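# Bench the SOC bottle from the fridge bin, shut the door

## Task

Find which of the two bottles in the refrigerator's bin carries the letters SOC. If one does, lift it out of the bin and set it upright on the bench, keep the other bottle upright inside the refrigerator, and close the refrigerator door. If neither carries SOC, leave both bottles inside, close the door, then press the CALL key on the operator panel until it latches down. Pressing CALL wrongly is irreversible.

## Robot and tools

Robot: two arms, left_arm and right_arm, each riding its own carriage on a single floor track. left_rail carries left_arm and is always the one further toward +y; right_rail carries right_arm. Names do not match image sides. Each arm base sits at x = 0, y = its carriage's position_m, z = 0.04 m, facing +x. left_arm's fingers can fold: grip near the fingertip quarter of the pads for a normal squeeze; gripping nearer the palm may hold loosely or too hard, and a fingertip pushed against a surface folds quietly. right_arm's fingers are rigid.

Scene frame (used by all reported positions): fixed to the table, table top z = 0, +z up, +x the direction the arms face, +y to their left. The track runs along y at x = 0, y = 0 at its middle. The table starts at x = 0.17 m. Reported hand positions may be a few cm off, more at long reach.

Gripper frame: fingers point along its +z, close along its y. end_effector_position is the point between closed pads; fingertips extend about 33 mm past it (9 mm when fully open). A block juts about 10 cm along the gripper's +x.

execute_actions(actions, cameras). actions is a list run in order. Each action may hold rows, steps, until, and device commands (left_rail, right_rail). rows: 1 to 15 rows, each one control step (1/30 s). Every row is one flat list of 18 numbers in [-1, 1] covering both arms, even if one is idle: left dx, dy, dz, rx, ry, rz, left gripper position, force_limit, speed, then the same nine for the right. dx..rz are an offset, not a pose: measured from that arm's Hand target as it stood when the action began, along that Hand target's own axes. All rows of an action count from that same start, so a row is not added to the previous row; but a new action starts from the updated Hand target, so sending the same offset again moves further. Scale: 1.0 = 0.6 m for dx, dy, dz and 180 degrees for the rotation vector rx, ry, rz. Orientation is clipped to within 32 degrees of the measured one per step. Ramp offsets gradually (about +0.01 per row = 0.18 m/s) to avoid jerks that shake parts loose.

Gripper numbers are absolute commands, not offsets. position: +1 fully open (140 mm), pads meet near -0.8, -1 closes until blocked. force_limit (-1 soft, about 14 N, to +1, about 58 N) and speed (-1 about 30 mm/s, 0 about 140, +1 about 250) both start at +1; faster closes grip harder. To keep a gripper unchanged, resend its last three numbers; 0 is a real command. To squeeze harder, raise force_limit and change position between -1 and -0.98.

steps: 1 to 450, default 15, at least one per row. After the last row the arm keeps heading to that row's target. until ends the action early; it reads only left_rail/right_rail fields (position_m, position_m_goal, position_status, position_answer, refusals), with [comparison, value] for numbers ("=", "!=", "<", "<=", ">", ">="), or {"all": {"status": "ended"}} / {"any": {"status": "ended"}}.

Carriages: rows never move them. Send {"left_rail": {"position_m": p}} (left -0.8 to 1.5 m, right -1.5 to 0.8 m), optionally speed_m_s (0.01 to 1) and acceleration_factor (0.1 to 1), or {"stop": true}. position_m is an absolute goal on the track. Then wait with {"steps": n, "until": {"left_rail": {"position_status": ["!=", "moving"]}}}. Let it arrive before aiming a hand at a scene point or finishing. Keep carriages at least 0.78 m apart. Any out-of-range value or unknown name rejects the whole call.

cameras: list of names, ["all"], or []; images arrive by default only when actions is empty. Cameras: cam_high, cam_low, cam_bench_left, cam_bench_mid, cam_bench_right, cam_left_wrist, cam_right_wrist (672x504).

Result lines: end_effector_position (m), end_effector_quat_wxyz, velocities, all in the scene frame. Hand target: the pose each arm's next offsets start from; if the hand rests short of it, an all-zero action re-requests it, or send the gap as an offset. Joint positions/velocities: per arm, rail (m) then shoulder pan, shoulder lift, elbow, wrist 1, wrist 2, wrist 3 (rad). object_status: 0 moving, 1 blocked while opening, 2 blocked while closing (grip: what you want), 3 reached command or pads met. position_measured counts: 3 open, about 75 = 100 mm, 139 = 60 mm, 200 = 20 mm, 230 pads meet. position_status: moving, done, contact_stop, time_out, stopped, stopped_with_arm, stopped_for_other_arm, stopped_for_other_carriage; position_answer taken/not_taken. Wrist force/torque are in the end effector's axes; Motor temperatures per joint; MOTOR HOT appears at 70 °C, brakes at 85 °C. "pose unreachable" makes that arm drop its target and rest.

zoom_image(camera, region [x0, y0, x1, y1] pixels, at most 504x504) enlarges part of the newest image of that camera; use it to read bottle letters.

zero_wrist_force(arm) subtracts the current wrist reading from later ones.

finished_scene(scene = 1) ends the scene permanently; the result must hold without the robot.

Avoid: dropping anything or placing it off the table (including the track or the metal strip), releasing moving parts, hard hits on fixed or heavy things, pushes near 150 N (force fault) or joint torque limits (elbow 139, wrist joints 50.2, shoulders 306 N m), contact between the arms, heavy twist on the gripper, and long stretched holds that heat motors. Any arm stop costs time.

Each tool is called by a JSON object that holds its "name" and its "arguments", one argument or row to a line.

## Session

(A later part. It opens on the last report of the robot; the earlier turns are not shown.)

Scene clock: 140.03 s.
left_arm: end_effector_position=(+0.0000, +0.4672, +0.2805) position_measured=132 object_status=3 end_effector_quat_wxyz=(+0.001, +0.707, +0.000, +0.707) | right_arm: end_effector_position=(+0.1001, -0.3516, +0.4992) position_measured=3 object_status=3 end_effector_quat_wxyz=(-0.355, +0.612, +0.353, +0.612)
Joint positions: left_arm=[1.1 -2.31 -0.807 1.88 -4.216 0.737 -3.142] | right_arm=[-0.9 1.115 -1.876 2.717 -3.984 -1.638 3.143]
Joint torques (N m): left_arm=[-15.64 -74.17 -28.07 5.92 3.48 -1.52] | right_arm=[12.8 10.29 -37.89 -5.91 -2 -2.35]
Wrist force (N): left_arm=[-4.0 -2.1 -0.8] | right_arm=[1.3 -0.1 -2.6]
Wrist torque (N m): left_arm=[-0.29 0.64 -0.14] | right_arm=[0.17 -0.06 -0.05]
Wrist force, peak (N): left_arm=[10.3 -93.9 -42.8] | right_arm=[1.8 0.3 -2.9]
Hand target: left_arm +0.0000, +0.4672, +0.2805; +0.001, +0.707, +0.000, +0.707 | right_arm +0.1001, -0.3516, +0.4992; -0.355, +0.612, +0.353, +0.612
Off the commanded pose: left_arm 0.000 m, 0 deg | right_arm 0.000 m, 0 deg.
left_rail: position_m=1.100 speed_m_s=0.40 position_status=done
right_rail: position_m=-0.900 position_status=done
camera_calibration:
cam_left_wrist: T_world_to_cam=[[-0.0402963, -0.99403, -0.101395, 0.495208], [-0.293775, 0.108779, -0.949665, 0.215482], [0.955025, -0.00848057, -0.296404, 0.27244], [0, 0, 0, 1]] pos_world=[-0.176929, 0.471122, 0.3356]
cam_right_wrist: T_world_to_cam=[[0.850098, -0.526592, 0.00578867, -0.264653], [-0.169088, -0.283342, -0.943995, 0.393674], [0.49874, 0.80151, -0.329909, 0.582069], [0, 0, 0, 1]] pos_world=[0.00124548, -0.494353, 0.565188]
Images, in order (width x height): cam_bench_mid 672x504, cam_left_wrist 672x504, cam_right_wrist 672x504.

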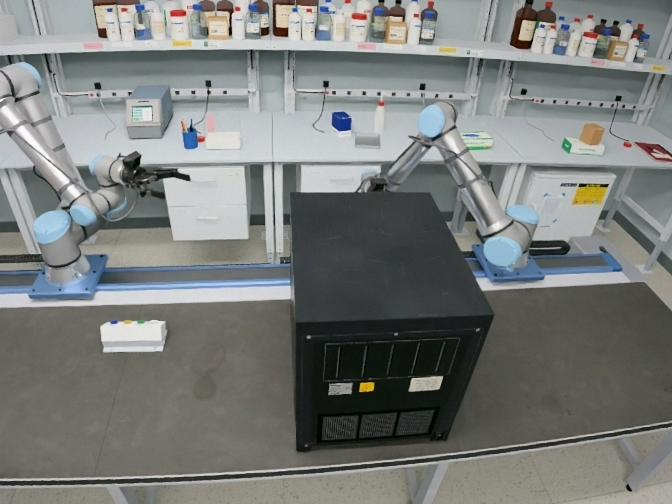

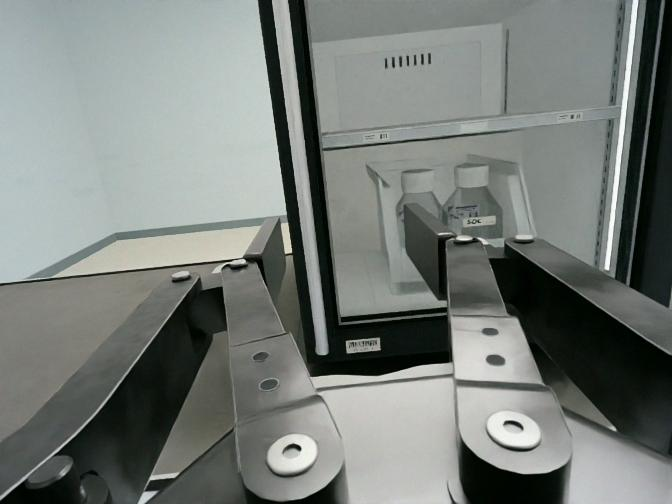

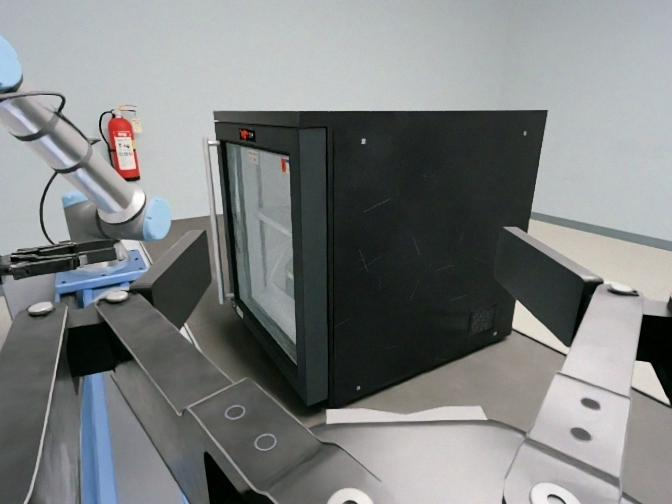

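{"name": "zoom_image", "arguments": {
  "camera": "cam_right_wrist",
  "region": [190, 100, 350, 420]
}}

{"name": "execute_actions", "arguments": {
  "actions": [],
  "cameras": ["cam_high","cam_bench_mid","cam_low"]
}}

Scaled by 1.575 from the camera's 672x504 image, which has a finer 960x720 frame.

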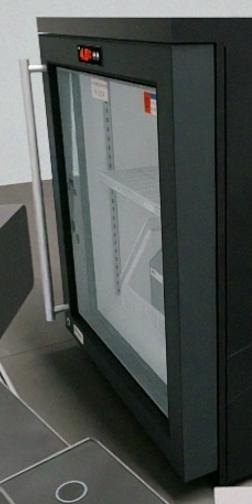

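Scene clock: 143.07 s.
left_arm: end_effector_position=(+0.0000, +0.4672, +0.2805) position_measured=132 object_status=3 end_effector_quat_wxyz=(+0.001, +0.707, +0.000, +0.707) | right_arm: end_effector_position=(+0.1001, -0.3516, +0.4992) position_measured=3 object_status=3 end_effector_quat_wxyz=(-0.355, +0.612, +0.353, +0.612)
Joint positions: left_arm=[1.1 -2.31 -0.807 1.88 -4.216 0.737 -3.142] | right_arm=[-0.9 1.115 -1.876 2.717 -3.984 -1.638 3.143]
Joint velocities: within noise
Joint torques (N m): left_arm=[-14.11 -73.21 -29.19 6.04 3.48 -1.45] | right_arm=[13.05 11.62 -37.46 -5.93 -1.84 -2.47]
Motor temperatures (°C): left_arm=[30 30 28 37 29 37] | right_arm=[30 26 31 31 39 36]
Wrist force (N): left_arm=[-4.4 -2.0 -0.8] | right_arm=[1.4 -0.4 -2.5]
Wrist torque (N m): left_arm=[-0.27 0.72 -0.15] | right_arm=[0.12 -0.10 -0.05]
Wrist force, peak (N): left_arm=[-4.7 -1.7 -0.8] | right_arm=[2.2 -0.2 -2.6]
Hand target: left_arm +0.0000, +0.4672, +0.2805; +0.001, +0.707, +0.000, +0.707 | right_arm +0.1001, -0.3516, +0.4992; -0.355, +0.612, +0.353, +0.612
Tool commands: left_gripper/position=-0.03 left_gripper/force_limit=+0.0 left_gripper/speed=-0.9 right_gripper/position=+1.0 right_gripper/force_limit=+1.0 right_gripper/speed=+1.0
Off the commanded pose: left_arm 0.000 m, 0 deg | right_arm 0.000 m, 0 deg.
left_rail: position_m=1.100 speed_m_s=0.40 position_status=done
right_rail: position_m=-0.900 position_status=done
Images, in order (width x height): cam_high 672x504, cam_low 672x504, cam_bench_mid 672x504.

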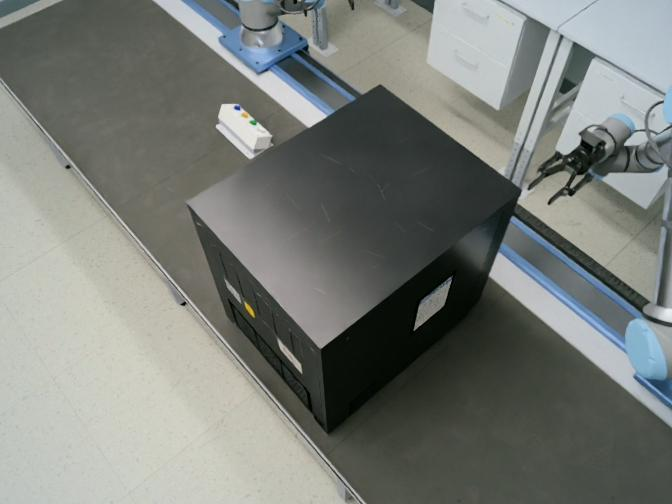

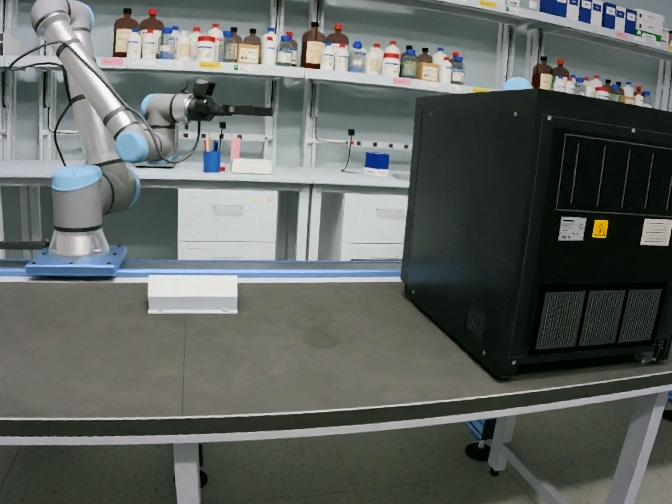

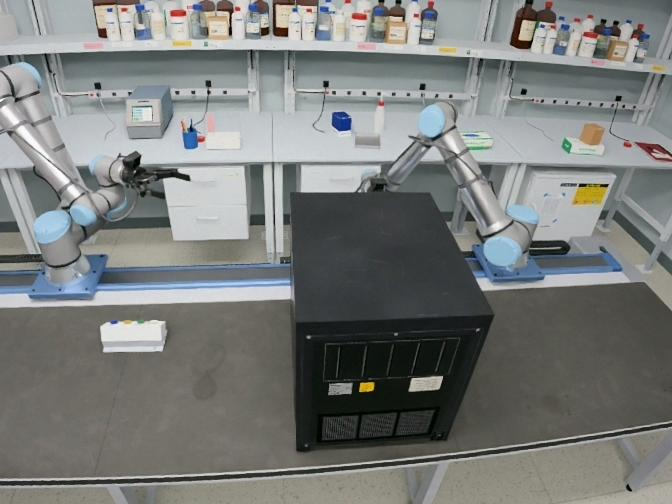

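{"name": "execute_actions", "arguments": {
  "actions": [
    {"left_rail":{"position_m":1.5},"right_rail":{"position_m":-0.6,"speed_m_s":0.4},"steps":120,"until":{"all":{"status":"ended"}}},
    {"rows":[[0,0,0,0,0,0,-0.03,0,-0.9,-0.03,-0.03,0.03,-0.03,0,0,1,1,1],[0,0,0,0,0,0,-0.03,0,-0.9,-0.1,-0.11,0.11,-0.1,0,0,1,1,1],[0,0,0,0,0,0,-0.03,0,-0.9,-0.2,-0.22,0.22,-0.2,0,0,1,1,1],[0,0,0,0,0,0,-0.03,0,-0.9,-0.333,-0.365,0.366,-0.333,0,0,1,1,1]],"steps":50},
    {"rows":[[0,0,0,0,0,0,-0.03,0,-0.9,0,-0.04,0.02,0,0,0,0.1,0,0],[0,0,0,0,0,0,-0.03,0,-0.9,0,-0.12,0.05,0,0,0,0.1,0,0],[0,0,0,0,0,0,-0.03,0,-0.9,0,-0.25,0.12,0,0,0,0.1,0,0],[0,0,0,0,0,0,-0.03,0,-0.9,0,-0.423,0.217,0,0,0,0.1,0,0]],"steps":50}
  ],
  "cameras": ["cam_right_wrist","cam_left_wrist","cam_bench_mid"]
}}

Scene clock: 162.73 s.
left_arm: end_effector_position=(+0.0000, +0.8669, +0.2805) position_measured=132 object_status=3 end_effector_quat_wxyz=(+0.001, +0.707, +0.000, +0.707) | right_arm: end_effector_position=(+0.1262, +0.5068, +0.3027) position_measured=117 object_status=3 end_effector_quat_wxyz=(-0.025, +0.707, +0.024, +0.707)
Joint positions: left_arm=[1.5 -2.31 -0.807 1.88 -4.216 0.737 -3.142] | right_arm=[-0.6 1.607 -0.349 0.797 -3.595 -3.108 3.138]
Joint torques (N m): left_arm=[5.86 -99.07 -26.5 0.04 -2.22 -1.11] | right_arm=[-18.89 -109.36 -46.92 -2.73 3 -3.74]
Wrist force (N): left_arm=[-4.1 -1.9 -0.9] | right_arm=[1.6 -0.2 -2.6]
Wrist torque (N m): left_arm=[-0.25 0.68 -0.14] | right_arm=[0.17 -0.18 -0.08]
Wrist force, peak (N): left_arm=[-4.3 -3.1 -0.9] | right_arm=[2.3 14.3 -16.7]
Hand target: left_arm +0.0000, +0.8669, +0.2805; +0.001, +0.707, +0.000, +0.707 | right_arm +0.1262, +0.5069, +0.3028; -0.026, +0.695, +0.024, +0.718
Off the commanded pose: left_arm 0.000 m, 0 deg | right_arm 0.000 m, 2 deg.
left_rail: position_m=1.500 speed_m_s=0.40 position_status=done
right_rail: position_m=-0.600 speed_m_s=0.40 position_status=done
pose unreachable (right arm): on one or more control steps of this call, first in action 1 (counted from 0), this arm could not follow its commanded pose, so it was not sent that pose on those steps. It may still have moved: this result reports where it is.
cause: moving toward the commanded pose would bring two parts of the arm too close to each other (its gripper and another part of the arm, with joints 5 (wrist 1) to 7 (wrist 3) between them, 9 mm apart when it was first held).
camera_calibration:
cam_left_wrist: T_world_to_cam=[[-0.0402963, -0.99403, -0.101395, 0.892521], [-0.293775, 0.108779, -0.949665, 0.172003], [0.955025, -0.00848057, -0.296404, 0.27583], [0, 0, 0, 1]] pos_world=[-0.176929, 0.870822, 0.3356]
cam_right_wrist: T_world_to_cam=[[0.0376414, -0.999275, 0.00575254, 0.508511], [-0.330464, -0.0178805, -0.943649, 0.341518], [0.943068, 0.0336192, -0.330898, 0.149709], [0, 0, 0, 1]] pos_world=[-0.0474676, 0.509216, 0.368886]
Images, in order (width x height): cam_bench_mid 672x504, cam_left_wrist 672x504, cam_right_wrist 672x504.

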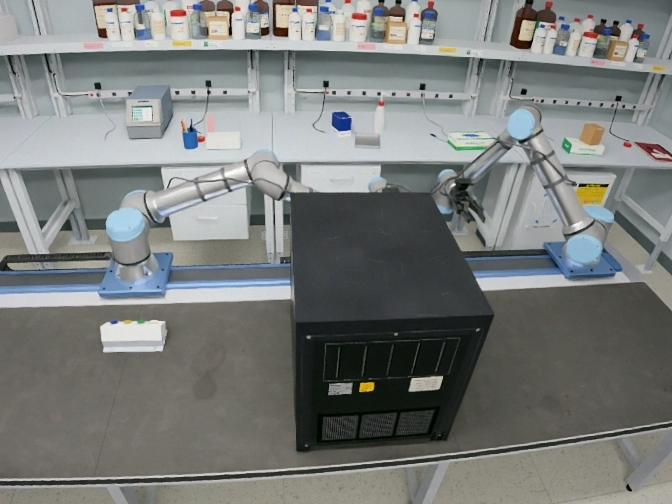

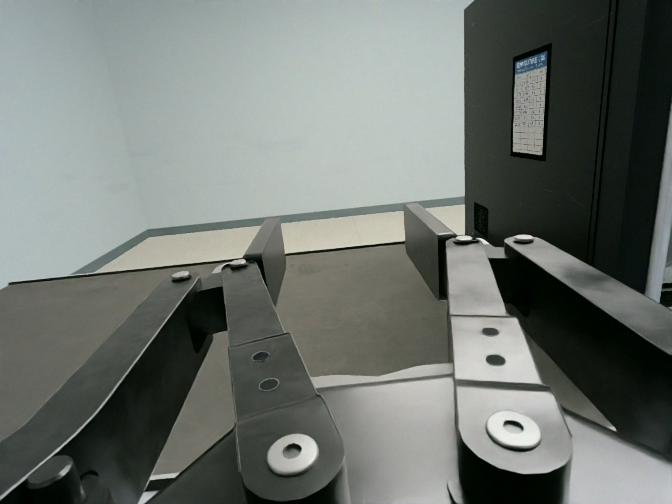

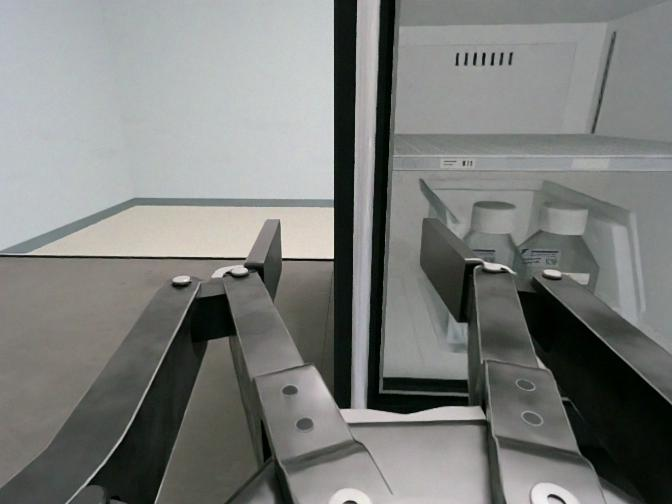

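{"name": "execute_actions", "arguments": {
  "actions": [
    {"rows":[[0,0,0,0,0,0,-0.03,0,-0.9,0,0.02,0.005,0.03,-0.002,0,-0.2,0,0],[0,0,0,0,0,0,-0.03,0,-0.9,-0.003,0.06,0.015,0.07,-0.005,0,-0.2,0,0],[0,0,0,0,0,0,-0.03,0,-0.9,-0.006,0.119,0.033,0.144,-0.0105,0,-0.2,0,0]],"steps":45}
  ],
  "cameras": ["cam_right_wrist","cam_left_wrist","cam_bench_mid"]
}}

Scene clock: 179.50 s.
left_arm: end_effector_position=(+0.0000, +0.8669, +0.2805) position_measured=132 object_status=3 end_effector_quat_wxyz=(+0.001, +0.707, +0.000, +0.707) | right_arm: end_effector_position=(+0.1511, +0.4371, +0.2997) position_measured=154 object_status=3 end_effector_quat_wxyz=(-0.181, +0.684, +0.185, +0.683)
Joint positions: left_arm=[1.5 -2.31 -0.807 1.88 -4.216 0.737 -3.142] | right_arm=[-0.6 1.536 -0.677 1.513 -3.972 -2.584 3.141]
Joint torques (N m): left_arm=[8.31 -99.6 -27.26 -0.91 -1.83 -1.03] | right_arm=[-18.99 -122.33 -24.98 1.97 2.74 3.05]
Wrist force (N): left_arm=[-4.1 -1.7 -0.8] | right_arm=[2.1 -0.8 -2.5]
Wrist torque (N m): left_arm=[-0.20 0.67 -0.14] | right_arm=[0.04 -0.30 -0.32]
Wrist force, peak (N): left_arm=[-4.6 -2.0 -0.7] | right_arm=[14.4 -12.1 -5.6]
Hand target: left_arm +0.0000, +0.8669, +0.2805; +0.001, +0.707, +0.000, +0.707 | right_arm +0.1511, +0.4371, +0.2997; -0.181, +0.684, +0.185, +0.683
Off the commanded pose: left_arm 0.000 m, 0 deg | right_arm 0.000 m, 0 deg.
left_rail: position_m=1.500 speed_m_s=0.40 position_status=done
right_rail: position_m=-0.600 speed_m_s=0.40 position_status=done
camera_calibration:
cam_left_wrist: T_world_to_cam=[[-0.0402963, -0.99403, -0.101395, 0.892521], [-0.293775, 0.108779, -0.949665, 0.172003], [0.955025, -0.00848057, -0.296404, 0.27583], [0, 0, 0, 1]] pos_world=[-0.176929, 0.870822, 0.3356]
cam_right_wrist: T_world_to_cam=[[0.471476, -0.881783, 0.0130356, 0.318773], [-0.288268, -0.168069, -0.942685, 0.404687], [0.833434, 0.440695, -0.33343, -0.0331357], [0, 0, 0, 1]] pos_world=[-0.00601866, 0.363706, 0.366289]
Images, in order (width x height): cam_bench_mid 672x504, cam_left_wrist 672x504, cam_right_wrist 672x504.

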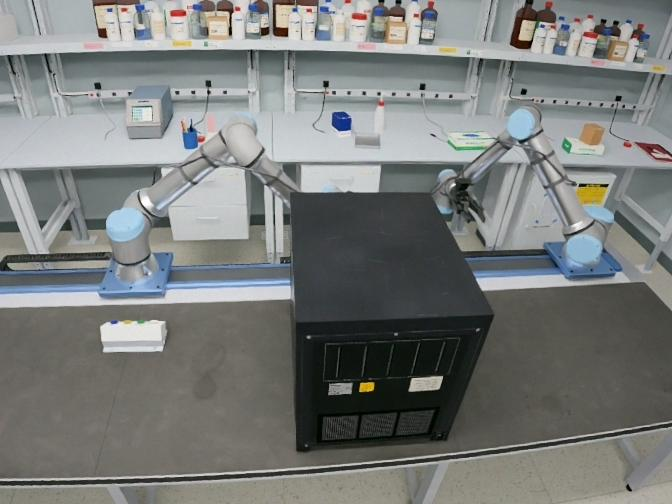

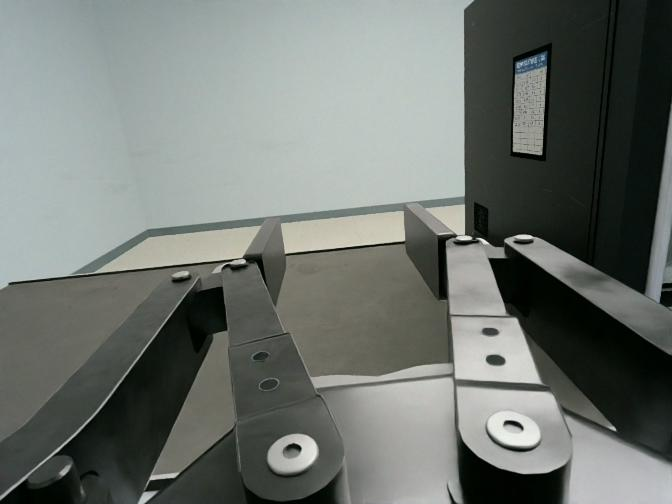

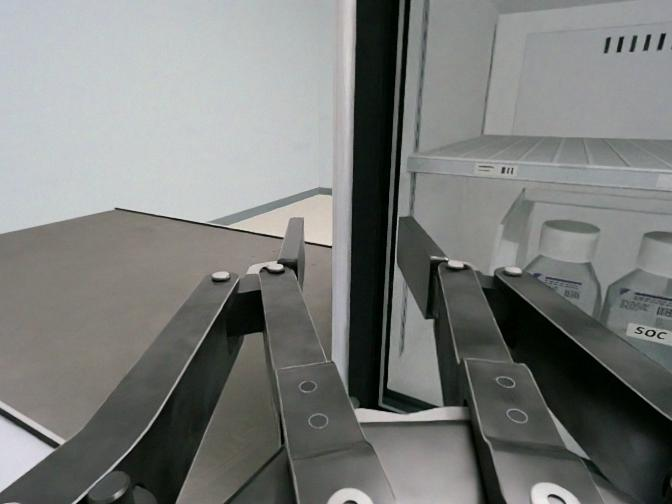

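{"name": "execute_actions", "arguments": {
  "actions": [
    {"rows":[[0,0,0,0,0,0,-0.03,0,-0.9,0,0,0.02,0,0,0,-0.29,0,-1],[0,0,0,0,0,0,-0.03,0,-0.9,0,0,0.05,0,0,0,-0.29,0,-1],[0,0,0,0,0,0,-0.03,0,-0.9,0,-0.001,0.1,0,0,0,-0.29,0,-1],[0,0,0,0,0,0,-0.03,0,-0.9,0,-0.002,0.13,0,0,0,-0.29,0,-1]],"steps":30},
    {"rows":[[0,0,0,0,0,0,-0.03,0,-0.9,0,0,0.02,0,0,0,-0.29,0,-1],[0,0,0,0,0,0,-0.03,0,-0.9,0,0,0.0395,0,0,0,-0.29,0,-1]],"steps":20},
    {"rows":[[0,0,0,0,0,0,-0.03,0,-0.9,0,0,0,0,0,0,-1,-1,-1]],"steps":70}
  ],
  "cameras": ["cam_right_wrist"]
}}

Scene clock: 190.37 s.
left_arm: end_effector_position=(+0.0000, +0.8669, +0.2805) position_measured=132 object_status=3 end_effector_quat_wxyz=(+0.001, +0.707, +0.000, +0.707) | right_arm: end_effector_position=(+0.2386, +0.4889, +0.2994) position_measured=208 object_status=2 end_effector_quat_wxyz=(-0.181, +0.684, +0.185, +0.683)
Joint positions: left_arm=[1.5 -2.31 -0.807 1.88 -4.216 0.737 -3.142] | right_arm=[-0.6 1.442 -0.629 1.405 -3.913 -2.49 3.14]
Joint torques (N m): left_arm=[7.38 -100.87 -27.29 -0.81 -2.15 -1.51] | right_arm=[23.79 -93.73 -40.26 1.63 12.24 -3.5]
Wrist force (N): left_arm=[-4.3 -1.5 -0.6] | right_arm=[-0.8 25.9 -15.5]
Wrist torque (N m): left_arm=[-0.16 0.69 -0.14] | right_arm=[-0.27 -0.25 0.09]
Wrist force, peak (N): left_arm=[-4.4 -2.1 -0.9] | right_arm=[-0.2 26.3 -15.6]
Hand target: left_arm +0.0000, +0.8669, +0.2805; +0.001, +0.707, +0.000, +0.707 | right_arm +0.2386, +0.4889, +0.2994; -0.181, +0.684, +0.185, +0.683
Off the commanded pose: left_arm 0.000 m, 0 deg | right_arm 0.000 m, 0 deg.
left_rail: position_m=1.500 speed_m_s=0.40 position_status=done
right_rail: position_m=-0.600 speed_m_s=0.40 position_status=done
camera_calibration:
cam_right_wrist: T_world_to_cam=[[0.471363, -0.881842, 0.0130809, 0.323216], [-0.288258, -0.168063, -0.942689, 0.438332], [0.833501, 0.440578, -0.333417, -0.128951], [0, 0, 0, 1]] pos_world=[0.0814813, 0.415506, 0.365989]
Images, in order (width x height): cam_right_wrist 672x504.

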